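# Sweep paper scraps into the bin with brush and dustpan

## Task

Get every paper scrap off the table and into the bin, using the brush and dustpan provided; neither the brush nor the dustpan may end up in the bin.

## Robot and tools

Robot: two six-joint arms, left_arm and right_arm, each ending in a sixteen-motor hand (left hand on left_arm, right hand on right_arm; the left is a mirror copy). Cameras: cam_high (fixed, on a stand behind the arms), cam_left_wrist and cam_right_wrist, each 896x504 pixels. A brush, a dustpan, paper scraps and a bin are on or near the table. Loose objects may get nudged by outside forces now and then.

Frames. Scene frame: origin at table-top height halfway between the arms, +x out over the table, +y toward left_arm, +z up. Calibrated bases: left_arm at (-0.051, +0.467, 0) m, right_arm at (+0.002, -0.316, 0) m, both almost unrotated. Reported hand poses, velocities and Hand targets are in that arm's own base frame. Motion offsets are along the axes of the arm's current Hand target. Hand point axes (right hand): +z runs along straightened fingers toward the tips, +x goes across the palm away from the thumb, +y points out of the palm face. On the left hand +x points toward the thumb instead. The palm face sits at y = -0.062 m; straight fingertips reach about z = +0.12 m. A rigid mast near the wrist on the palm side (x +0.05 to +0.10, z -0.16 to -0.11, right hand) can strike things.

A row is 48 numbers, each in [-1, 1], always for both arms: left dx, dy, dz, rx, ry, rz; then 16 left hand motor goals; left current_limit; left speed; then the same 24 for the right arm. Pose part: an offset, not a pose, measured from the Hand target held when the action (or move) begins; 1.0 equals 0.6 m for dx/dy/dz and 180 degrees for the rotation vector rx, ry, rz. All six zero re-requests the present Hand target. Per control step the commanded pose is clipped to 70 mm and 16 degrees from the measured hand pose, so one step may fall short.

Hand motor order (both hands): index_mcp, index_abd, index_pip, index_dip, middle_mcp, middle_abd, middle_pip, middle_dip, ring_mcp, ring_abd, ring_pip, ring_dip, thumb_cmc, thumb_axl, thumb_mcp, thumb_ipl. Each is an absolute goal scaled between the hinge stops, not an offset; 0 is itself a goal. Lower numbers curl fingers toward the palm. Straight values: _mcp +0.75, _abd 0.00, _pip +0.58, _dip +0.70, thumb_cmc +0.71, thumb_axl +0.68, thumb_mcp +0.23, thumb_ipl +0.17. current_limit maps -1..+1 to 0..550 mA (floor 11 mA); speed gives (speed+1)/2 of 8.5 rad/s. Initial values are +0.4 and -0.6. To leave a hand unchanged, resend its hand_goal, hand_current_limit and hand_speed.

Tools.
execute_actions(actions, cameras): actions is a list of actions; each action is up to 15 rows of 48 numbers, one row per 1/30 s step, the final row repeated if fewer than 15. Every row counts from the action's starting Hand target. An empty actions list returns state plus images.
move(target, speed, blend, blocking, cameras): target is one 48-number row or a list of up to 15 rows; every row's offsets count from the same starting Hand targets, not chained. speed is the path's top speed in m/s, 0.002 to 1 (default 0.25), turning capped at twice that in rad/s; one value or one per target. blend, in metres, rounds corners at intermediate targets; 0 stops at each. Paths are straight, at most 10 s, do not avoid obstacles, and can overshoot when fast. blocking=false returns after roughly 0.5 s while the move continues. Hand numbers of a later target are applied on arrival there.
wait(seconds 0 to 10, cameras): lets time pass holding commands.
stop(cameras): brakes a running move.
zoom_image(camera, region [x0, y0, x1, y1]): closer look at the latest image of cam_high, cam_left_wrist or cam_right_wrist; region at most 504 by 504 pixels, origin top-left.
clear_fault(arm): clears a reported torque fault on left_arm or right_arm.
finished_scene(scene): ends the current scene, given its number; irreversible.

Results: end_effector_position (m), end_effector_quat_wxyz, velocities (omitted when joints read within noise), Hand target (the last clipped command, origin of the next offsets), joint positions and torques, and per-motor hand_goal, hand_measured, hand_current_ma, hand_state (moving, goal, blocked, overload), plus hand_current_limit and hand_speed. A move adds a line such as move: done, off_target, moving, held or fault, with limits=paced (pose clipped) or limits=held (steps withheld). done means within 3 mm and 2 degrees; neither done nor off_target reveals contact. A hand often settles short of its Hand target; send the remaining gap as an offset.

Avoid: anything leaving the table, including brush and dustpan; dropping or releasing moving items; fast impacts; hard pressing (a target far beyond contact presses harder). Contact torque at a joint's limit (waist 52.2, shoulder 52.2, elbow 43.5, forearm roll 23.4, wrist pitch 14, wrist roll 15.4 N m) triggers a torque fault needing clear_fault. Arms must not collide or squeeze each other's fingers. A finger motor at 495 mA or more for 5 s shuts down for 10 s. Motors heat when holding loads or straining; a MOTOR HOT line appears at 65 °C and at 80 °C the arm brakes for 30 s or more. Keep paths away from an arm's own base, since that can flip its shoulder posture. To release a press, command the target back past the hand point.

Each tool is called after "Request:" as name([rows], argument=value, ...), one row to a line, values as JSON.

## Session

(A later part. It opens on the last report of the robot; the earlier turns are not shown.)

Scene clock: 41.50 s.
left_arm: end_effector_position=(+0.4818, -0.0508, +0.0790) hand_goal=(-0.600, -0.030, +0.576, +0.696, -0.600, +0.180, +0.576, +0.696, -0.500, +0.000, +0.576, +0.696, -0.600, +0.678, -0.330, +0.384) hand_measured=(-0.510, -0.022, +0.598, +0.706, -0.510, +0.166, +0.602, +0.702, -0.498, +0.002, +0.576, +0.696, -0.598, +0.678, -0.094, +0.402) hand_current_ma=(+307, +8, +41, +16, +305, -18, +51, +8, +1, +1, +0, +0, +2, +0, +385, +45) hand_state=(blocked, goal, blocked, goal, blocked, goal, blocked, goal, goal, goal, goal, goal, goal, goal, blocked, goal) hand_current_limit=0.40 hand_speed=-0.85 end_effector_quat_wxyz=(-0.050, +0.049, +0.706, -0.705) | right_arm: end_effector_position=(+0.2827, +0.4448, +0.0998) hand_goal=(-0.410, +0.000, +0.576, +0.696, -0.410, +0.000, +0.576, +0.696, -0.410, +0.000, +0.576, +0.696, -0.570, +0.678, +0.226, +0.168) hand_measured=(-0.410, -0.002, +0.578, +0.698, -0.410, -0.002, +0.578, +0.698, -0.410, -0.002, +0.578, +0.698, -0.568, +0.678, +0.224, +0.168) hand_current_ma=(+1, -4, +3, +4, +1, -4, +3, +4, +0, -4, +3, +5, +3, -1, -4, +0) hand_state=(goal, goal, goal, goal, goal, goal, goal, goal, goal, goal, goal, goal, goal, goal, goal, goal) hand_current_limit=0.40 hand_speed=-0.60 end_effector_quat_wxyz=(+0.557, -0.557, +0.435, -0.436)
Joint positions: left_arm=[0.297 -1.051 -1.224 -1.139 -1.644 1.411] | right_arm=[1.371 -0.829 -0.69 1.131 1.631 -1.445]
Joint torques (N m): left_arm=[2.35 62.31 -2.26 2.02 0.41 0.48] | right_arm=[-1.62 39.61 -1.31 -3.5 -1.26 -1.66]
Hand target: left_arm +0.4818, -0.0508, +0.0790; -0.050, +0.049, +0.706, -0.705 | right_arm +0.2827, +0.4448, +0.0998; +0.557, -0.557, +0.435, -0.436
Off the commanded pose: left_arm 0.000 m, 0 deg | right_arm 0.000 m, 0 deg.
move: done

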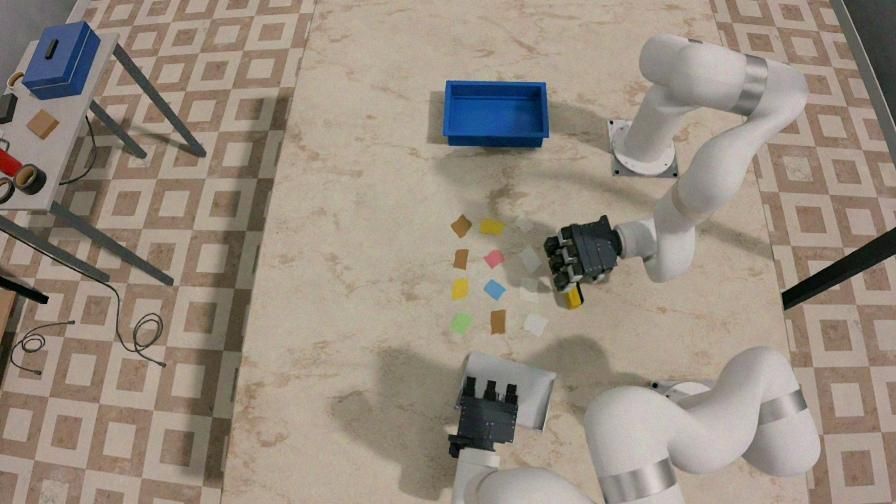

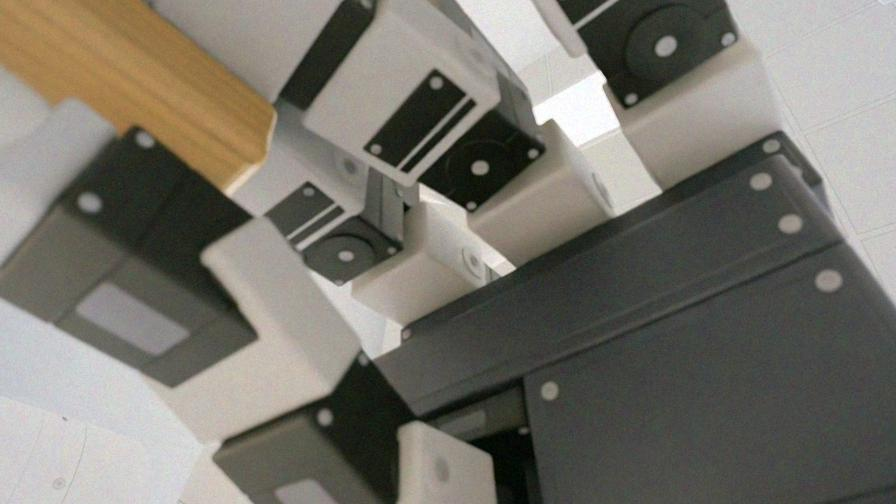

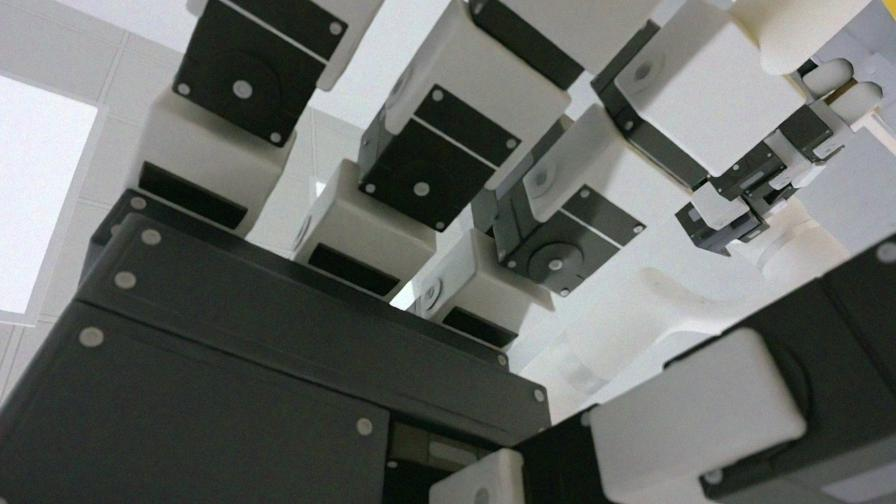

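Request:
move(target=[0,0,0,0,0,0,-0.62,-0.03,0.576,0.696,-0.62,0.18,0.576,0.696,-0.5,0,0.576,0.696,-0.6,0.678,-0.4,0.384,0.75,-0.85,0,-0.2,-0.2,0,0,0,-0.41,0,0.576,0.696,-0.41,0,0.576,0.696,-0.41,0,0.576,0.696,-0.571,0.678,0.226,0.168,0.4,-0.6], speed=0.12, cameras=["all"])

Request:
zoom_image(camera="cam_high", region=[530, 210, 630, 330])

Scene clock: 43.70 s.
left_arm: end_effector_position=(+0.4818, -0.0508, +0.0790) hand_goal=(-0.620, -0.030, +0.576, +0.696, -0.620, +0.180, +0.576, +0.696, -0.500, +0.000, +0.576, +0.696, -0.600, +0.678, -0.400, +0.384) hand_measured=(-0.514, -0.022, +0.602, +0.708, -0.516, +0.166, +0.606, +0.702, -0.498, +0.002, +0.576, +0.696, -0.598, +0.678, -0.096, +0.404) hand_current_ma=(+377, +8, +50, +18, +373, -18, +63, +9, +1, +1, +0, +0, +2, +0, +481, +57) hand_state=(blocked, goal, blocked, goal, blocked, goal, blocked, goal, goal, goal, goal, goal, goal, goal, blocked, blocked) hand_current_limit=0.75 hand_speed=-0.85 end_effector_quat_wxyz=(-0.050, +0.049, +0.706, -0.705) | right_arm: end_effector_position=(+0.1662, +0.4159, +0.2197) hand_goal=(-0.410, +0.000, +0.576, +0.696, -0.410, +0.000, +0.576, +0.696, -0.410, +0.000, +0.576, +0.696, -0.570, +0.678, +0.226, +0.168) hand_measured=(-0.410, -0.002, +0.578, +0.698, -0.410, -0.002, +0.578, +0.698, -0.410, -0.002, +0.578, +0.698, -0.568, +0.678, +0.224, +0.168) hand_current_ma=(+0, -4, +3, +4, +0, -4, +3, +4, +0, -4, +3, +5, +3, -1, -4, +0) hand_state=(goal, goal, goal, goal, goal, goal, goal, goal, goal, goal, goal, goal, goal, goal, goal, goal) hand_current_limit=0.40 hand_speed=-0.60 end_effector_quat_wxyz=(+0.557, -0.557, +0.435, -0.436)
Joint positions: left_arm=[0.297 -1.051 -1.224 -1.139 -1.644 1.411] | right_arm=[1.693 -0.43 -0.503 1.449 1.562 -1.644]
Joint torques (N m): left_arm=[-0.61 60.26 -1.83 1.79 -0.08 0.42] | right_arm=[15.92 35.84 -4.07 2.52 -1.16 -1.69]
Hand target: left_arm +0.4818, -0.0508, +0.0790; -0.050, +0.049, +0.706, -0.705 | right_arm +0.1662, +0.4159, +0.2198; +0.557, -0.557, +0.435, -0.436
Off the commanded pose: left_arm 0.000 m, 0 deg | right_arm 0.000 m, 0 deg.
move: done

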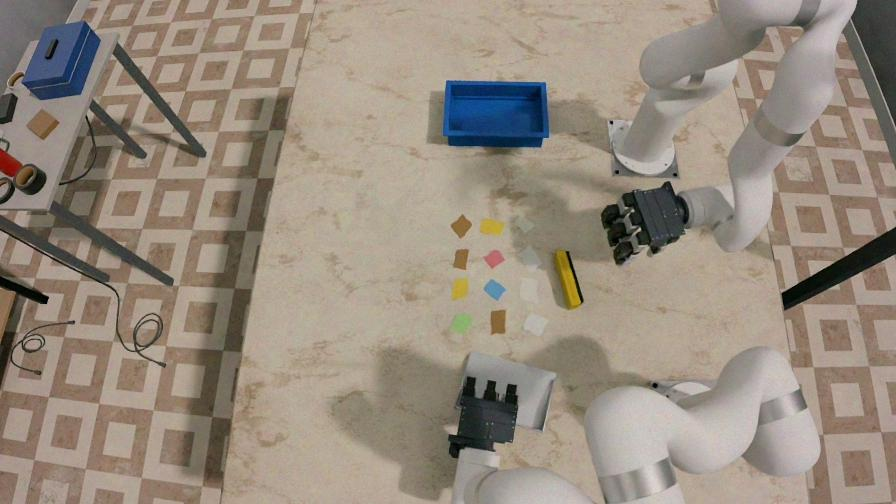

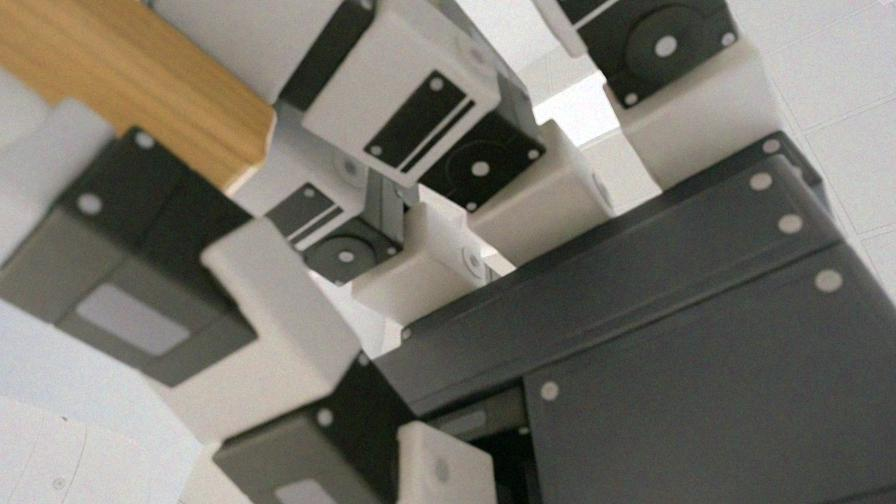

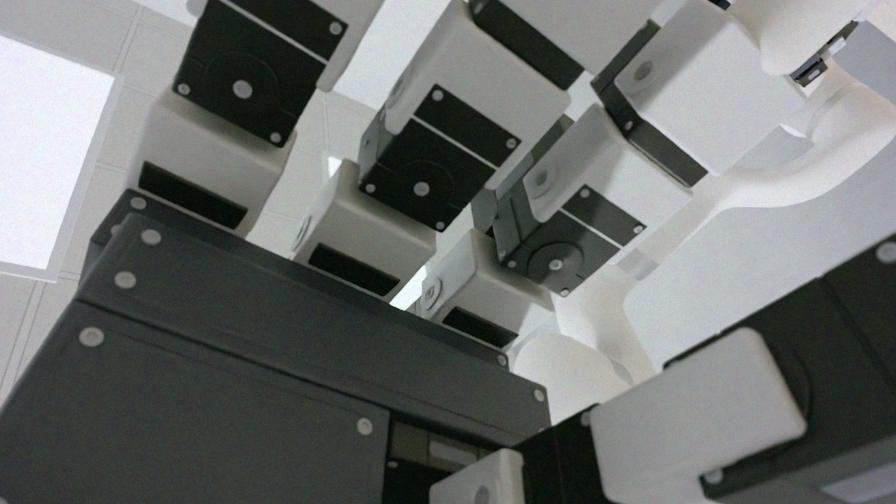

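Scaled by 4.200 from the camera's 896x504 image, which has a finer 1280x720 frame.

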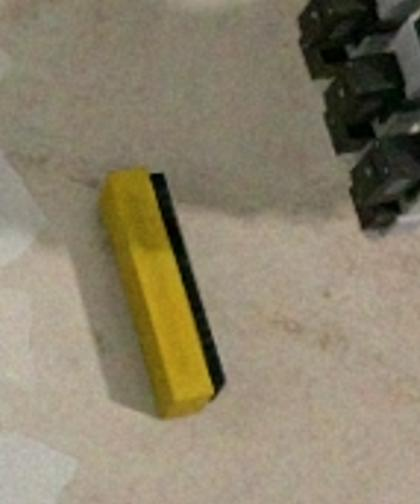

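Request:
move([
  [0,-0.02,0,0,0,0,-0.62,-0.03,0.576,0.696,-0.62,0.18,0.576,0.696,-0.5,0,0.576,0.696,-0.6,0.678,-0.4,0.384,0.75,-0.85,0,0.12,0.243,0,0,0,-0.41,0,0.576,0.696,-0.41,0,0.576,0.696,-0.41,0,0.576,0.696,-0.571,0.678,0.226,0.168,0.4,-0.6],
  [0,-0.06,0,0,0,0,-0.62,-0.03,0.576,0.696,-0.62,0.18,0.576,0.696,-0.5,0,0.576,0.696,-0.6,0.678,-0.4,0.384,0.75,-0.85,0,0.22,0.243,0,0,0,-0.41,0,0.576,0.696,-0.41,0,0.576,0.696,-0.41,0,0.576,0.696,-0.571,0.678,0.226,0.168,0.4,-0.6],
], speed=0.08, cameras=["all"])

Request:
zoom_image(camera="cam_high", region=[510, 200, 650, 330])

Request:
zoom_image(camera="cam_high", region=[430, 340, 570, 470])

Scene clock: 52.60 s.
left_arm: end_effector_position=(+0.4819, -0.0508, +0.1150) hand_goal=(-0.620, -0.030, +0.576, +0.696, -0.620, +0.180, +0.576, +0.696, -0.500, +0.000, +0.576, +0.696, -0.600, +0.678, -0.400, +0.384) hand_measured=(-0.534, -0.022, +0.602, +0.708, -0.538, +0.166, +0.606, +0.702, -0.498, +0.002, +0.576, +0.696, -0.596, +0.678, -0.106, +0.416) hand_current_ma=(+288, +8, +50, +19, +269, -18, +63, +9, +1, +1, +0, +0, +3, +0, +481, +106) hand_state=(blocked, goal, blocked, goal, blocked, goal, blocked, goal, goal, goal, goal, goal, goal, goal, blocked, blocked) hand_current_limit=0.75 hand_speed=-0.85 end_effector_quat_wxyz=(-0.050, +0.049, +0.706, -0.705) | right_arm: end_effector_position=(+0.3078, +0.4511, +0.0879) hand_goal=(-0.410, +0.000, +0.576, +0.696, -0.410, +0.000, +0.576, +0.696, -0.410, +0.000, +0.576, +0.696, -0.570, +0.678, +0.226, +0.168) hand_measured=(-0.410, -0.002, +0.578, +0.698, -0.410, -0.002, +0.578, +0.698, -0.410, -0.002, +0.578, +0.698, -0.568, +0.678, +0.224, +0.168) hand_current_ma=(+0, -4, +3, +4, +0, -4, +3, +4, +0, -4, +2, +5, +3, -1, -4, +0) hand_state=(goal, goal, goal, goal, goal, goal, goal, goal, goal, goal, goal, goal, goal, goal, goal, goal) hand_current_limit=0.40 hand_speed=-0.60 end_effector_quat_wxyz=(+0.557, -0.557, +0.435, -0.436)
Joint positions: left_arm=[0.297 -0.971 -1.187 -1.142 -1.661 1.373] | right_arm=[1.312 -0.871 -0.734 1.072 1.637 -1.451]
Joint torques (N m): left_arm=[-6.53 66 -2.58 -3.15 -3.88 -0.96] | right_arm=[-17.08 18.09 -10.51 3.36 4.54 1.65]
Hand target: left_arm +0.4819, -0.0508, +0.1150; -0.050, +0.049, +0.706, -0.705 | right_arm +0.3078, +0.4511, +0.0878; +0.557, -0.557, +0.435, -0.436
Off the commanded pose: left_arm 0.000 m, 0 deg | right_arm 0.000 m, 0 deg.
move: done

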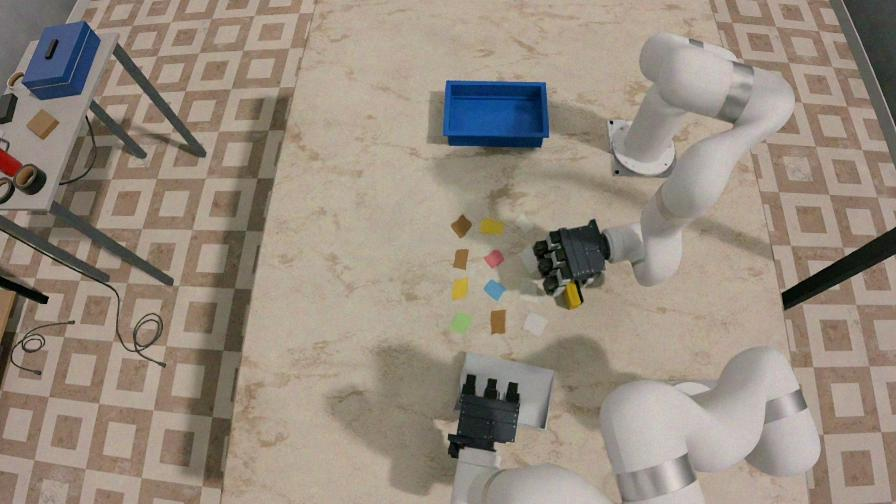

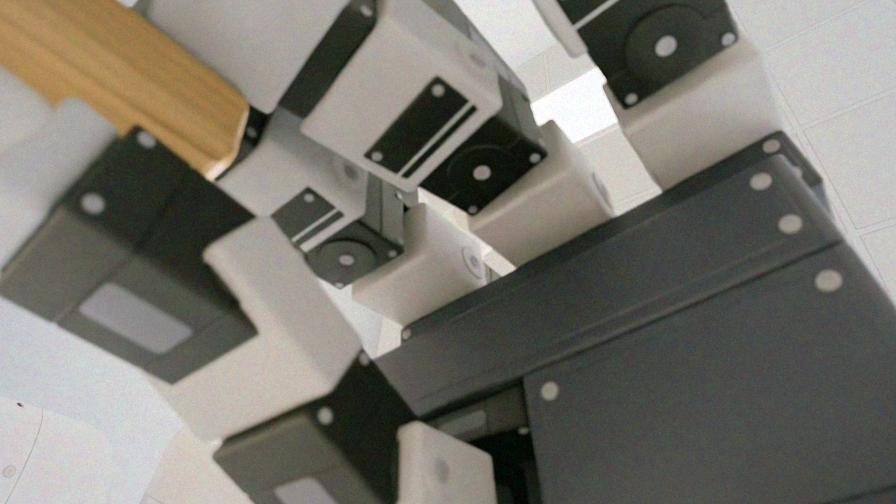

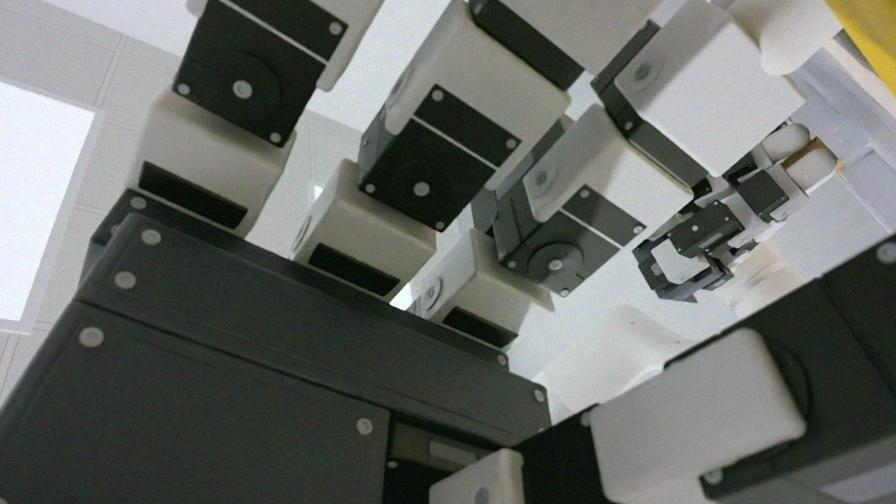

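Scaled by 3.600 from the camera's 896x504 image, which has a finer 1280x720 frame.

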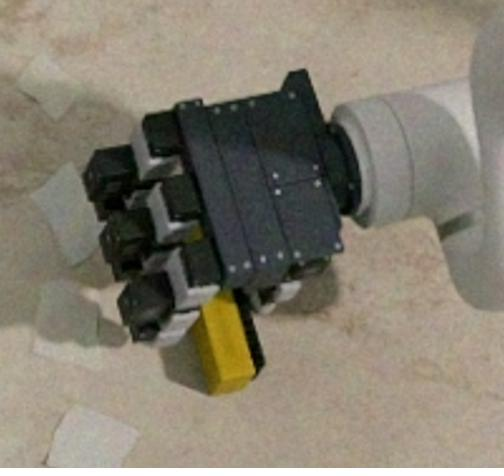

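Scaled by 3.600 from the camera's 896x504 image, which has a finer 1280x720 frame.

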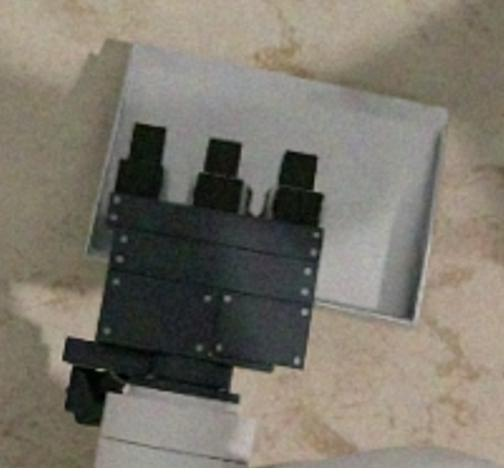

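Request:
move(target=[0,0,0,0,0,0,-0.62,-0.03,0.576,0.696,-0.62,0.18,0.576,0.696,-0.5,0,0.576,0.696,-0.6,0.678,-0.4,0.384,0.75,-0.85,0,0,-0.0833,0,0,0,-0.41,0,0.576,0.696,-0.41,0,0.576,0.696,-0.41,0,0.576,0.696,-0.571,0.678,0.226,0.168,0.4,-0.6], speed=0.04, cameras=["cam_high","cam_right_wrist"])

Request:
zoom_image(camera="cam_high", region=[510, 200, 650, 330])

Scene clock: 54.67 s.
left_arm: end_effector_position=(+0.4819, -0.0508, +0.1150) hand_goal=(-0.620, -0.030, +0.576, +0.696, -0.620, +0.180, +0.576, +0.696, -0.500, +0.000, +0.576, +0.696, -0.600, +0.678, -0.400, +0.384) hand_measured=(-0.534, -0.022, +0.602, +0.708, -0.538, +0.166, +0.606, +0.702, -0.498, +0.002, +0.576, +0.696, -0.596, +0.678, -0.106, +0.416) hand_current_ma=(+288, +8, +50, +19, +269, -18, +63, +9, +1, +1, +0, +0, +3, +0, +481, +106) hand_state=(blocked, goal, blocked, goal, blocked, goal, blocked, goal, goal, goal, goal, goal, goal, goal, blocked, blocked) hand_current_limit=0.75 hand_speed=-0.85 end_effector_quat_wxyz=(-0.050, +0.049, +0.706, -0.705) | right_arm: end_effector_position=(+0.2593, +0.4390, +0.0878) hand_goal=(-0.410, +0.000, +0.576, +0.696, -0.410, +0.000, +0.576, +0.696, -0.410, +0.000, +0.576, +0.696, -0.570, +0.678, +0.226, +0.168) hand_measured=(-0.410, -0.002, +0.578, +0.698, -0.410, -0.002, +0.578, +0.698, -0.410, -0.002, +0.578, +0.698, -0.568, +0.678, +0.224, +0.168) hand_current_ma=(+0, -4, +3, +4, +0, -4, +3, +4, +0, -4, +2, +5, +3, -1, -4, +0) hand_state=(goal, goal, goal, goal, goal, goal, goal, goal, goal, goal, goal, goal, goal, goal, goal, goal) hand_current_limit=0.40 hand_speed=-0.60 end_effector_quat_wxyz=(+0.557, -0.557, +0.435, -0.436)
Joint positions: left_arm=[0.297 -0.971 -1.187 -1.142 -1.661 1.373] | right_arm=[1.431 -0.86 -0.681 1.192 1.638 -1.405]
Joint torques (N m): left_arm=[-5.87 66.57 -2.73 -2.36 -3.95 -0.89] | right_arm=[15.68 40.56 -0.82 3.25 -1.18 1.74]
Hand target: left_arm +0.4819, -0.0508, +0.1150; -0.050, +0.049, +0.706, -0.705 | right_arm +0.2593, +0.4390, +0.0878; +0.557, -0.557, +0.435, -0.436
Off the commanded pose: left_arm 0.000 m, 0 deg | right_arm 0.000 m, 0 deg.
move: done
Images, in order (width x height): cam_high 896x504, cam_right_wrist 896x504.

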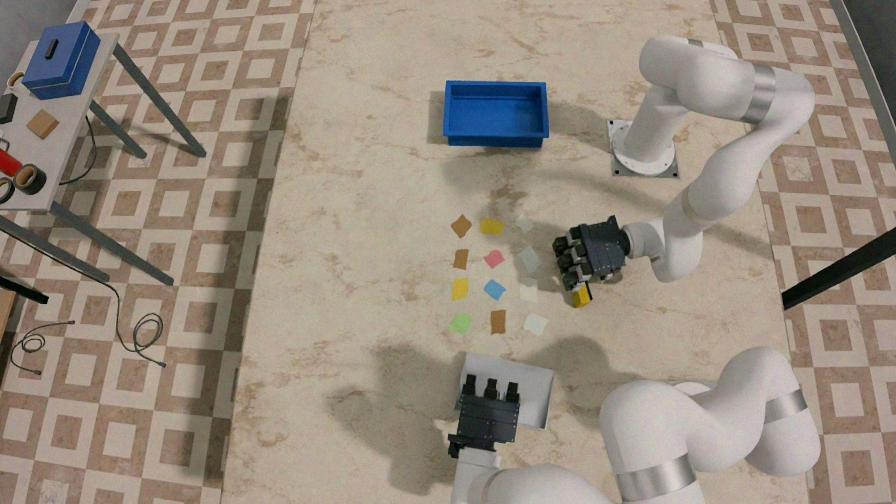

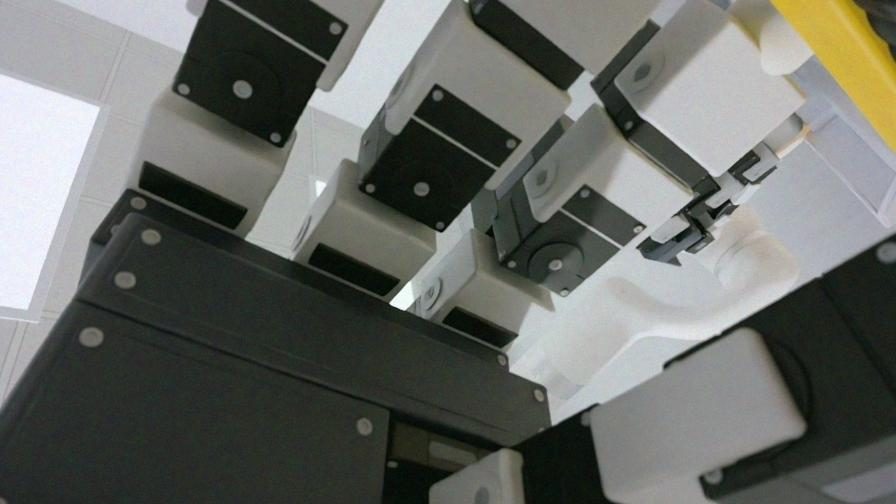

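Scaled by 3.600 from the camera's 896x504 image, which has a finer 1280x720 frame.

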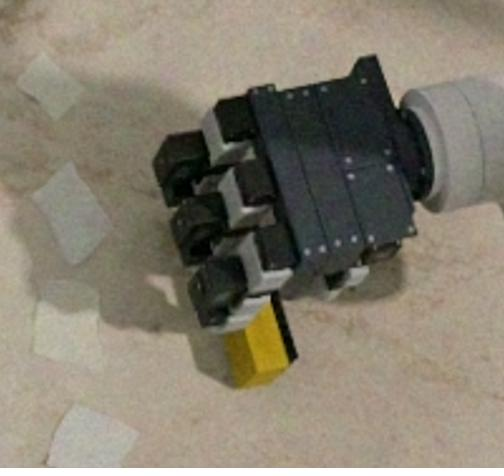

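Request:
move(target=[0,0,0,0,0,0,-0.62,-0.03,0.576,0.696,-0.62,0.18,0.576,0.696,-0.5,0,0.576,0.696,-0.6,0.678,-0.4,0.384,0.75,-0.85,0,0,-0.0333,0,0,0,-0.41,0,0.576,0.696,-0.41,0,0.576,0.696,-0.41,0,0.576,0.696,-0.571,0.678,0.226,0.168,0.4,-0.6], speed=0.04, cameras=["cam_high","cam_right_wrist"])

Request:
zoom_image(camera="cam_high", region=[510, 200, 650, 330])

Scene clock: 55.87 s.
left_arm: end_effector_position=(+0.4819, -0.0508, +0.1150) hand_goal=(-0.620, -0.030, +0.576, +0.696, -0.620, +0.180, +0.576, +0.696, -0.500, +0.000, +0.576, +0.696, -0.600, +0.678, -0.400, +0.384) hand_measured=(-0.534, -0.022, +0.602, +0.708, -0.538, +0.166, +0.606, +0.702, -0.498, +0.002, +0.576, +0.696, -0.596, +0.678, -0.106, +0.416) hand_current_ma=(+288, +8, +50, +19, +269, -18, +63, +9, +1, +1, +0, +0, +3, +0, +481, +106) hand_state=(blocked, goal, blocked, goal, blocked, goal, blocked, goal, goal, goal, goal, goal, goal, goal, blocked, blocked) hand_current_limit=0.75 hand_speed=-0.85 end_effector_quat_wxyz=(-0.050, +0.049, +0.706, -0.705) | right_arm: end_effector_position=(+0.2399, +0.4342, +0.0878) hand_goal=(-0.410, +0.000, +0.576, +0.696, -0.410, +0.000, +0.576, +0.696, -0.410, +0.000, +0.576, +0.696, -0.570, +0.678, +0.226, +0.168) hand_measured=(-0.410, -0.002, +0.578, +0.698, -0.410, -0.002, +0.578, +0.698, -0.410, -0.002, +0.578, +0.698, -0.568, +0.678, +0.224, +0.168) hand_current_ma=(+0, -4, +3, +4, +0, -4, +3, +4, +0, -4, +2, +5, +3, -1, -4, +0) hand_state=(goal, goal, goal, goal, goal, goal, goal, goal, goal, goal, goal, goal, goal, goal, goal, goal) hand_current_limit=0.40 hand_speed=-0.60 end_effector_quat_wxyz=(+0.557, -0.557, +0.435, -0.436)
Joint positions: left_arm=[0.297 -0.971 -1.187 -1.142 -1.661 1.373] | right_arm=[1.482 -0.856 -0.664 1.244 1.634 -1.389]
Joint torques (N m): left_arm=[-5.96 65.72 -2.59 -2.75 -3.91 -1.05] | right_arm=[15.29 41.28 -0.2 2.56 -1.25 1.66]
Hand target: left_arm +0.4819, -0.0508, +0.1150; -0.050, +0.049, +0.706, -0.705 | right_arm +0.2399, +0.4342, +0.0878; +0.557, -0.557, +0.435, -0.436
Off the commanded pose: left_arm 0.000 m, 0 deg | right_arm 0.000 m, 0 deg.
move: done
Images, in order (width x height): cam_high 896x504, cam_right_wrist 896x504.

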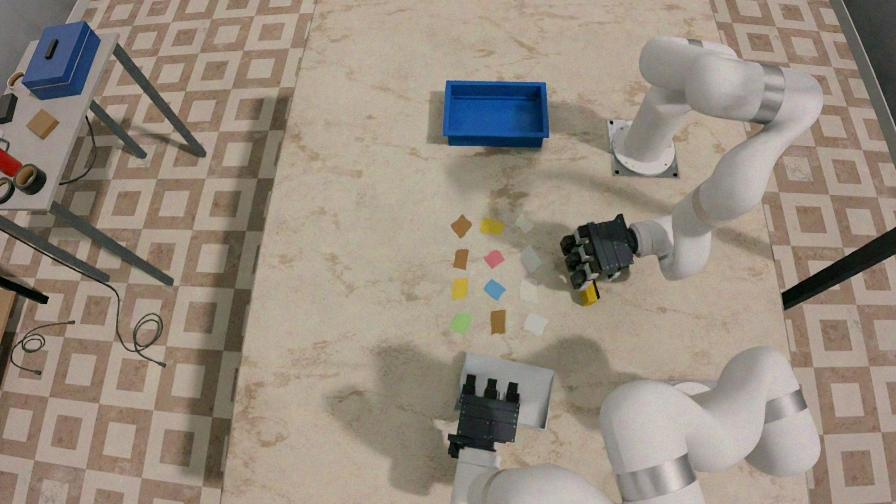

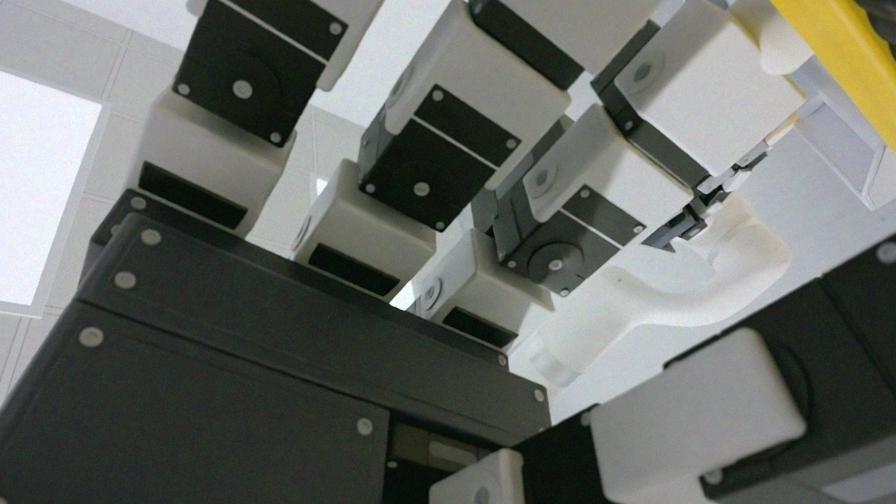

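Scaled by 3.600 from the camera's 896x504 image, which has a finer 1280x720 frame.

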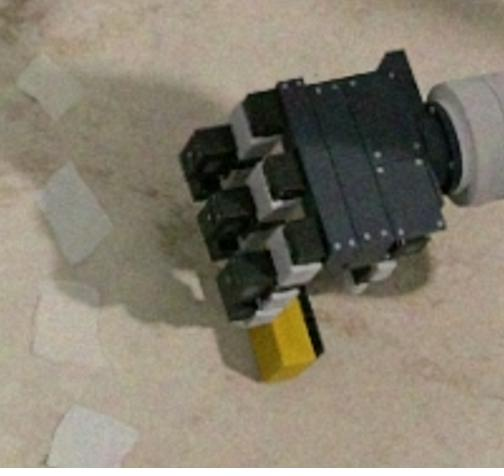

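Request:
move([
  [0,0,0,0,0,0,-0.62,-0.03,0.576,0.696,-0.62,0.18,0.576,0.696,-0.5,0,0.576,0.696,-0.6,0.678,-0.4,0.384,0.75,-0.85,0,-0.08,0.0333,0,0,0,-0.41,0,0.576,0.696,-0.41,0,0.576,0.696,-0.41,0,0.576,0.696,-0.571,0.678,0.226,0.168,0.4,-0.6],
  [0,0,0,0,0,0,-0.62,-0.03,0.576,0.696,-0.62,0.18,0.576,0.696,-0.5,0,0.576,0.696,-0.6,0.678,-0.4,0.384,0.75,-0.85,0,-0.08,0.0333,0,0,0,-0.068,0,-0.007,0.406,-0.068,0,-0.007,0.406,-0.068,0,-0.007,0.406,-0.571,0.678,0.33,0.168,0.4,-0.6],
], speed=0.08, cameras=["cam_high","cam_right_wrist"])

Request:
zoom_image(camera="cam_high", region=[510, 200, 650, 330])

Scene clock: 59.43 s.
left_arm: end_effector_position=(+0.4819, -0.0508, +0.1150) hand_goal=(-0.620, -0.030, +0.576, +0.696, -0.620, +0.180, +0.576, +0.696, -0.500, +0.000, +0.576, +0.696, -0.600, +0.678, -0.400, +0.384) hand_measured=(-0.534, -0.022, +0.602, +0.708, -0.538, +0.166, +0.606, +0.702, -0.498, +0.002, +0.576, +0.696, -0.596, +0.678, -0.106, +0.416) hand_current_ma=(+288, +8, +50, +19, +269, -18, +63, +9, +1, +1, +0, +0, +3, +0, +481, +106) hand_state=(blocked, goal, blocked, goal, blocked, goal, blocked, goal, goal, goal, goal, goal, goal, goal, blocked, blocked) hand_current_limit=0.75 hand_speed=-0.85 end_effector_quat_wxyz=(-0.050, +0.049, +0.706, -0.705) | right_arm: end_effector_position=(+0.2592, +0.4390, +0.1358) hand_goal=(-0.068, +0.000, -0.006, +0.406, -0.068, +0.000, -0.006, +0.406, -0.068, +0.000, -0.006, +0.406, -0.570, +0.678, +0.330, +0.168) hand_measured=(-0.080, -0.002, -0.002, +0.410, -0.080, -0.002, -0.004, +0.408, -0.078, -0.002, -0.004, +0.410, -0.568, +0.678, +0.326, +0.168) hand_current_ma=(-29, -3, +5, +5, -29, -4, +5, +5, -26, -4, +5, +5, +3, -1, -9, +0) hand_state=(goal, goal, goal, goal, goal, goal, goal, goal, goal, goal, goal, goal, goal, goal, goal, goal) hand_current_limit=0.40 hand_speed=-0.60 end_effector_quat_wxyz=(+0.557, -0.557, +0.435, -0.436)
Joint positions: left_arm=[0.297 -0.971 -1.187 -1.142 -1.661 1.373] | right_arm=[1.431 -0.716 -0.627 1.188 1.605 -1.489]
Joint torques (N m): left_arm=[-5.76 64.52 -3.03 -2.65 -4.05 -1.08] | right_arm=[-15.27 39.84 -1.53 -3.66 -1.08 -1.62]
Hand target: left_arm +0.4819, -0.0508, +0.1150; -0.050, +0.049, +0.706, -0.705 | right_arm +0.2592, +0.4390, +0.1358; +0.557, -0.557, +0.435, -0.436
Off the commanded pose: left_arm 0.000 m, 0 deg | right_arm 0.000 m, 0 deg.
move: done
Images, in order (width x height): cam_high 896x504, cam_right_wrist 896x504.

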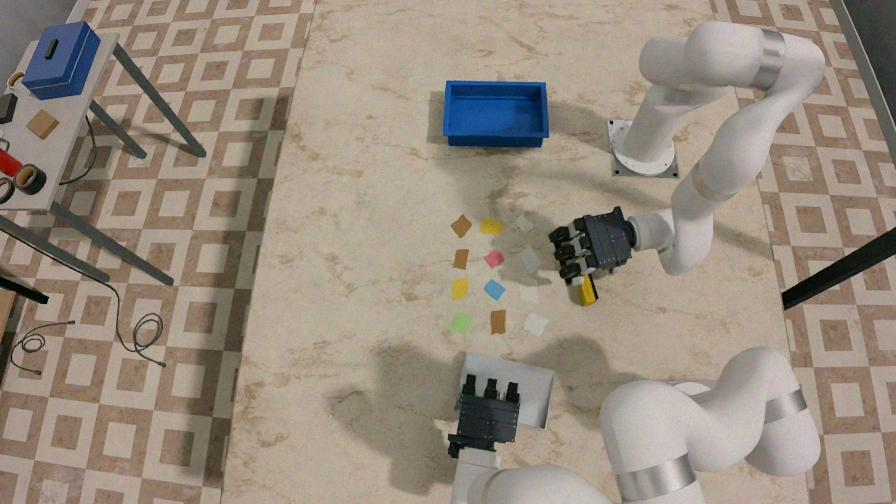

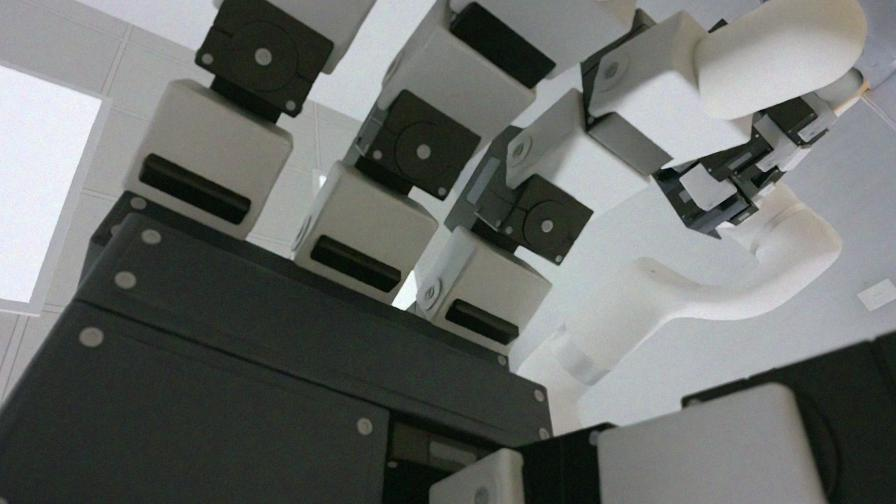

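Scaled by 3.600 from the camera's 896x504 image, which has a finer 1280x720 frame.

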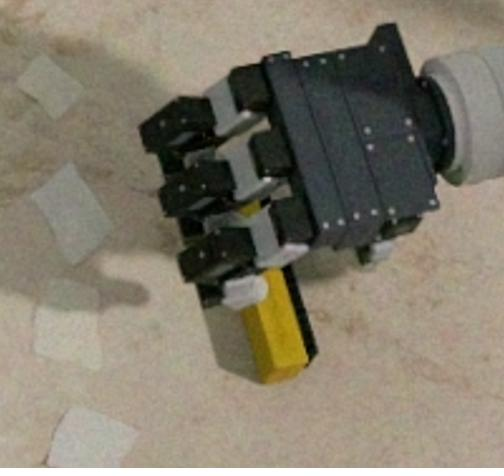

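Request:
move([
  [0,0,0,0,0,0,-0.62,-0.03,0.576,0.696,-0.62,0.18,0.576,0.696,-0.5,0,0.576,0.696,-0.6,0.678,-0.4,0.384,0.75,-0.85,0,0.1067,0.0133,0,0,0,-0.068,0,-0.007,0.406,-0.068,0,-0.007,0.406,-0.068,0,-0.007,0.406,-0.571,0.678,0.33,0.168,0.4,-0.6],
], speed=0.08, cameras=["cam_high","cam_right_wrist"])

Request:
zoom_image(camera="cam_high", region=[510, 200, 650, 330])

Scene clock: 61.53 s.
left_arm: end_effector_position=(+0.4819, -0.0508, +0.1150) hand_goal=(-0.620, -0.030, +0.576, +0.696, -0.620, +0.180, +0.576, +0.696, -0.500, +0.000, +0.576, +0.696, -0.600, +0.678, -0.400, +0.384) hand_measured=(-0.534, -0.022, +0.602, +0.708, -0.538, +0.166, +0.606, +0.702, -0.498, +0.002, +0.576, +0.696, -0.596, +0.678, -0.106, +0.416) hand_current_ma=(+288, +8, +50, +19, +269, -18, +63, +9, +1, +1, +0, +0, +3, +0, +481, +106) hand_state=(blocked, goal, blocked, goal, blocked, goal, blocked, goal, goal, goal, goal, goal, goal, goal, blocked, blocked) hand_current_limit=0.75 hand_speed=-0.85 end_effector_quat_wxyz=(-0.050, +0.049, +0.706, -0.705) | right_arm: end_effector_position=(+0.2670, +0.4409, +0.0718) hand_goal=(-0.068, +0.000, -0.006, +0.406, -0.068, +0.000, -0.006, +0.406, -0.068, +0.000, -0.006, +0.406, -0.570, +0.678, +0.330, +0.168) hand_measured=(-0.080, -0.002, -0.002, +0.410, -0.080, -0.002, -0.004, +0.408, -0.078, -0.002, -0.004, +0.410, -0.568, +0.678, +0.326, +0.168) hand_current_ma=(-28, -3, +5, +5, -28, -4, +4, +5, -25, -4, +4, +5, +3, -1, -9, +0) hand_state=(goal, goal, goal, goal, goal, goal, goal, goal, goal, goal, goal, goal, goal, goal, goal, goal) hand_current_limit=0.40 hand_speed=-0.60 end_effector_quat_wxyz=(+0.557, -0.557, +0.435, -0.436)
Joint positions: left_arm=[0.297 -0.971 -1.187 -1.142 -1.661 1.373] | right_arm=[1.411 -0.908 -0.71 1.174 1.649 -1.388]
Joint torques (N m): left_arm=[-4.83 65.22 -2.86 -2.65 -3.96 -1.01] | right_arm=[-17.17 15.97 -9.98 -3.54 4.64 1.77]
Hand target: left_arm +0.4819, -0.0508, +0.1150; -0.050, +0.049, +0.706, -0.705 | right_arm +0.2670, +0.4409, +0.0718; +0.557, -0.557, +0.435, -0.436
Off the commanded pose: left_arm 0.000 m, 0 deg | right_arm 0.000 m, 0 deg.
move: done
Images, in order (width x height): cam_high 896x504, cam_right_wrist 896x504.

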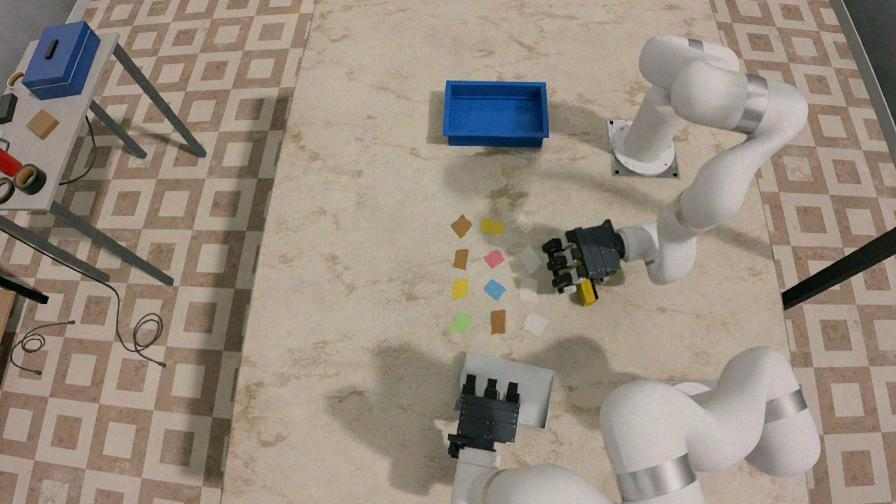

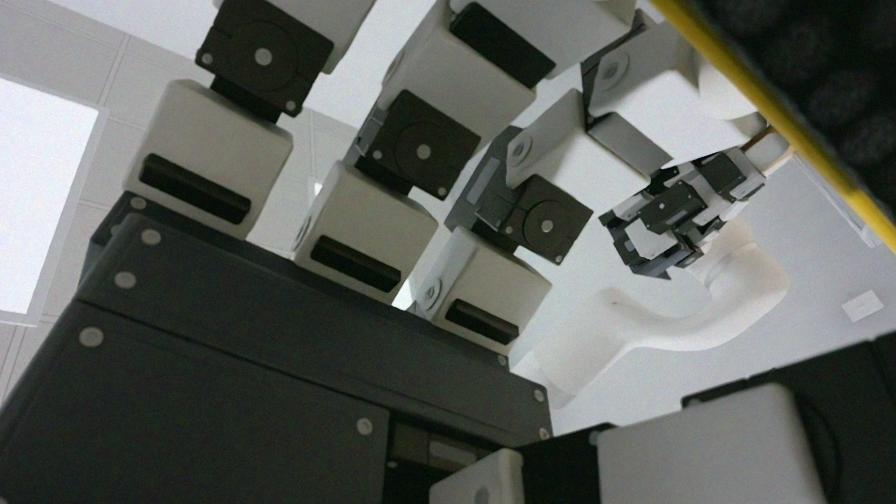

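Scaled by 3.600 from the camera's 896x504 image, which has a finer 1280x720 frame.

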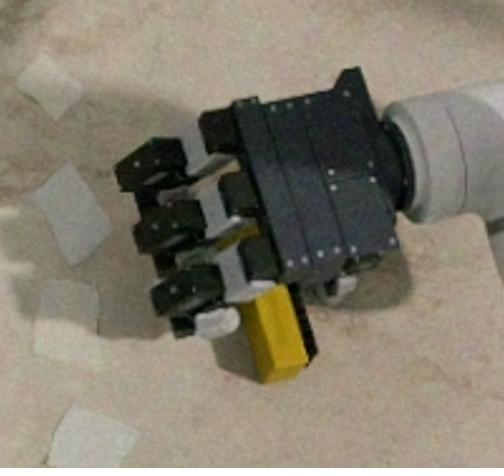

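Request:
move([
  [0,0,0,0,0,0,-0.62,-0.03,0.576,0.696,-0.62,0.18,0.576,0.696,-0.5,0,0.576,0.696,-0.6,0.678,-0.4,0.384,0.75,-0.85,0,0,-0.04,0,0,0,-0.068,0,-0.007,0.406,-0.068,0,-0.007,0.406,-0.068,0,-0.007,0.406,-0.571,0.678,0.33,0.168,0.4,-0.7],
  [0,0,0,0,0,0,-0.62,-0.03,0.576,0.696,-0.62,0.18,0.576,0.696,-0.5,0,0.576,0.696,-0.6,0.678,-0.4,0.384,0.75,-0.85,0,0,-0.04,0,0,0,-0.068,0,-0.007,0.406,-0.068,0,-0.007,0.406,-0.068,0,-0.007,0.406,-0.571,0.678,0.16,0.168,0.2,-0.8],
], speed=0.05, cameras=["cam_high","cam_right_wrist"])

Request:
zoom_image(camera="cam_high", region=[510, 200, 650, 330])

Request:
zoom_image(camera="cam_right_wrist", region=[500, 0, 896, 504])

Scene clock: 63.50 s.
left_arm: end_effector_position=(+0.4819, -0.0508, +0.1150) hand_goal=(-0.620, -0.030, +0.576, +0.696, -0.620, +0.180, +0.576, +0.696, -0.500, +0.000, +0.576, +0.696, -0.600, +0.678, -0.400, +0.384) hand_measured=(-0.534, -0.022, +0.602, +0.708, -0.538, +0.166, +0.606, +0.702, -0.498, +0.002, +0.576, +0.696, -0.596, +0.678, -0.106, +0.416) hand_current_ma=(+288, +8, +50, +19, +269, -18, +63, +9, +1, +1, +0, +0, +3, +0, +481, +106) hand_state=(blocked, goal, blocked, goal, blocked, goal, blocked, goal, goal, goal, goal, goal, goal, goal, blocked, blocked) hand_current_limit=0.75 hand_speed=-0.85 end_effector_quat_wxyz=(-0.050, +0.049, +0.706, -0.705) | right_arm: end_effector_position=(+0.2437, +0.4351, +0.0718) hand_goal=(-0.068, +0.000, -0.006, +0.406, -0.068, +0.000, -0.006, +0.406, -0.068, +0.000, -0.006, +0.406, -0.570, +0.678, +0.160, +0.168) hand_measured=(-0.074, -0.002, -0.002, +0.410, -0.076, -0.002, -0.004, +0.408, -0.078, -0.002, -0.004, +0.410, -0.568, +0.678, +0.164, +0.168) hand_current_ma=(-15, -3, +5, +5, -18, -4, +4, +5, -21, -4, +4, +5, +3, -1, +7, +0) hand_state=(goal, goal, goal, goal, goal, goal, goal, goal, goal, goal, goal, goal, goal, goal, goal, goal) hand_current_limit=0.20 hand_speed=-0.80 end_effector_quat_wxyz=(+0.557, -0.557, +0.435, -0.436)
Joint positions: left_arm=[0.297 -0.971 -1.187 -1.142 -1.661 1.373] | right_arm=[1.472 -0.905 -0.688 1.236 1.644 -1.367]
Joint torques (N m): left_arm=[-6.71 64.63 -2.6 -2.51 -3.96 -0.91] | right_arm=[16.53 41.43 0.34 3.28 -1.31 1.8]
Hand target: left_arm +0.4819, -0.0508, +0.1150; -0.050, +0.049, +0.706, -0.705 | right_arm +0.2437, +0.4351, +0.0718; +0.557, -0.557, +0.435, -0.436
Off the commanded pose: left_arm 0.000 m, 0 deg | right_arm 0.000 m, 0 deg.
move: done
Images, in order (width x height): cam_high 896x504, cam_right_wrist 896x504.

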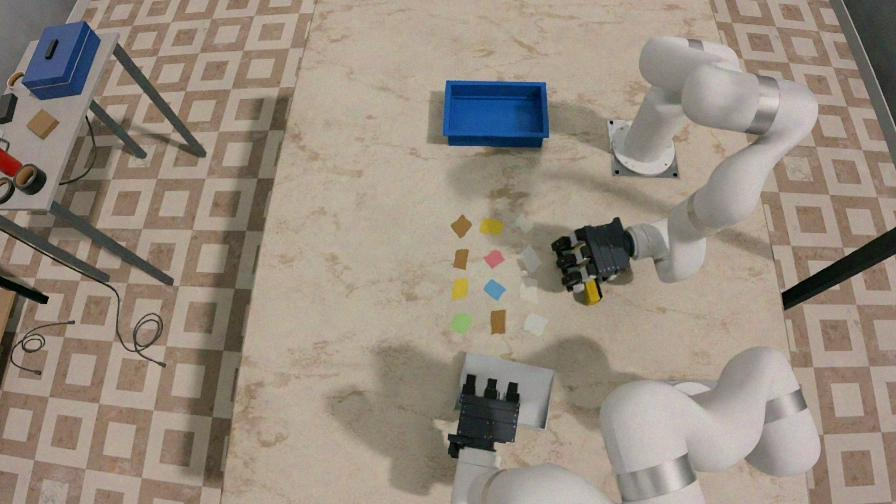

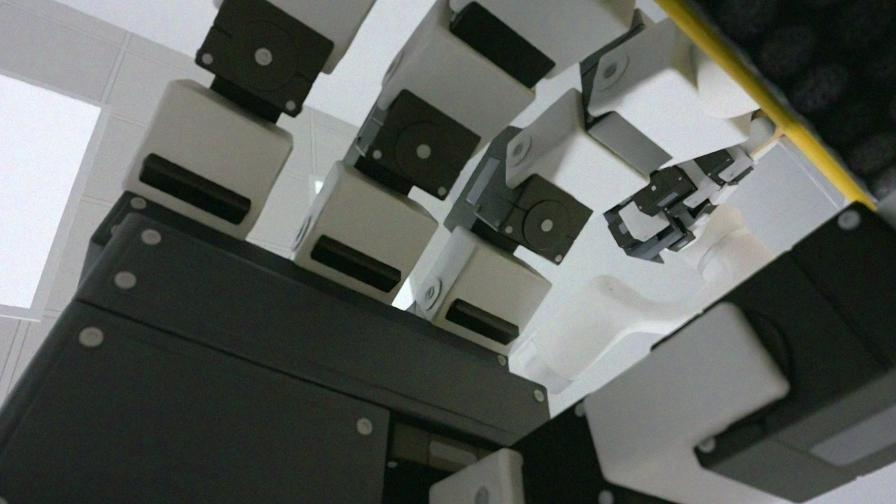

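Scaled by 3.600 from the camera's 896x504 image, which has a finer 1280x720 frame.

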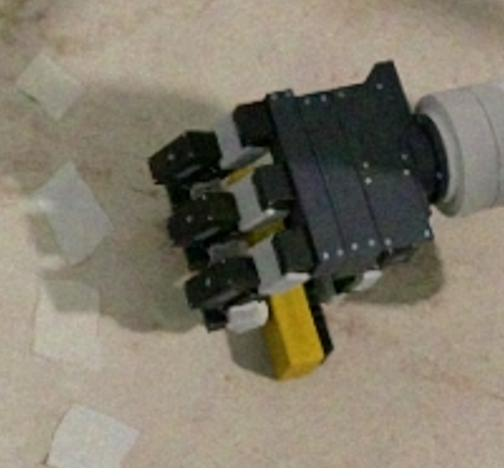

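Scaled by 1.000.

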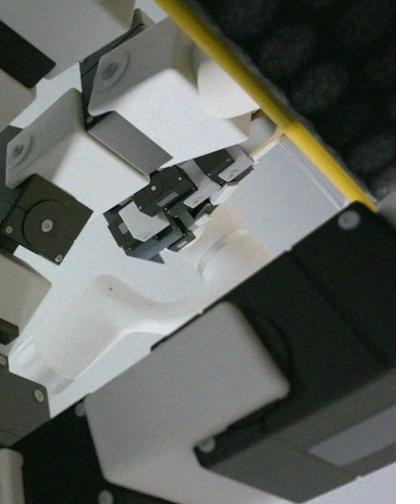

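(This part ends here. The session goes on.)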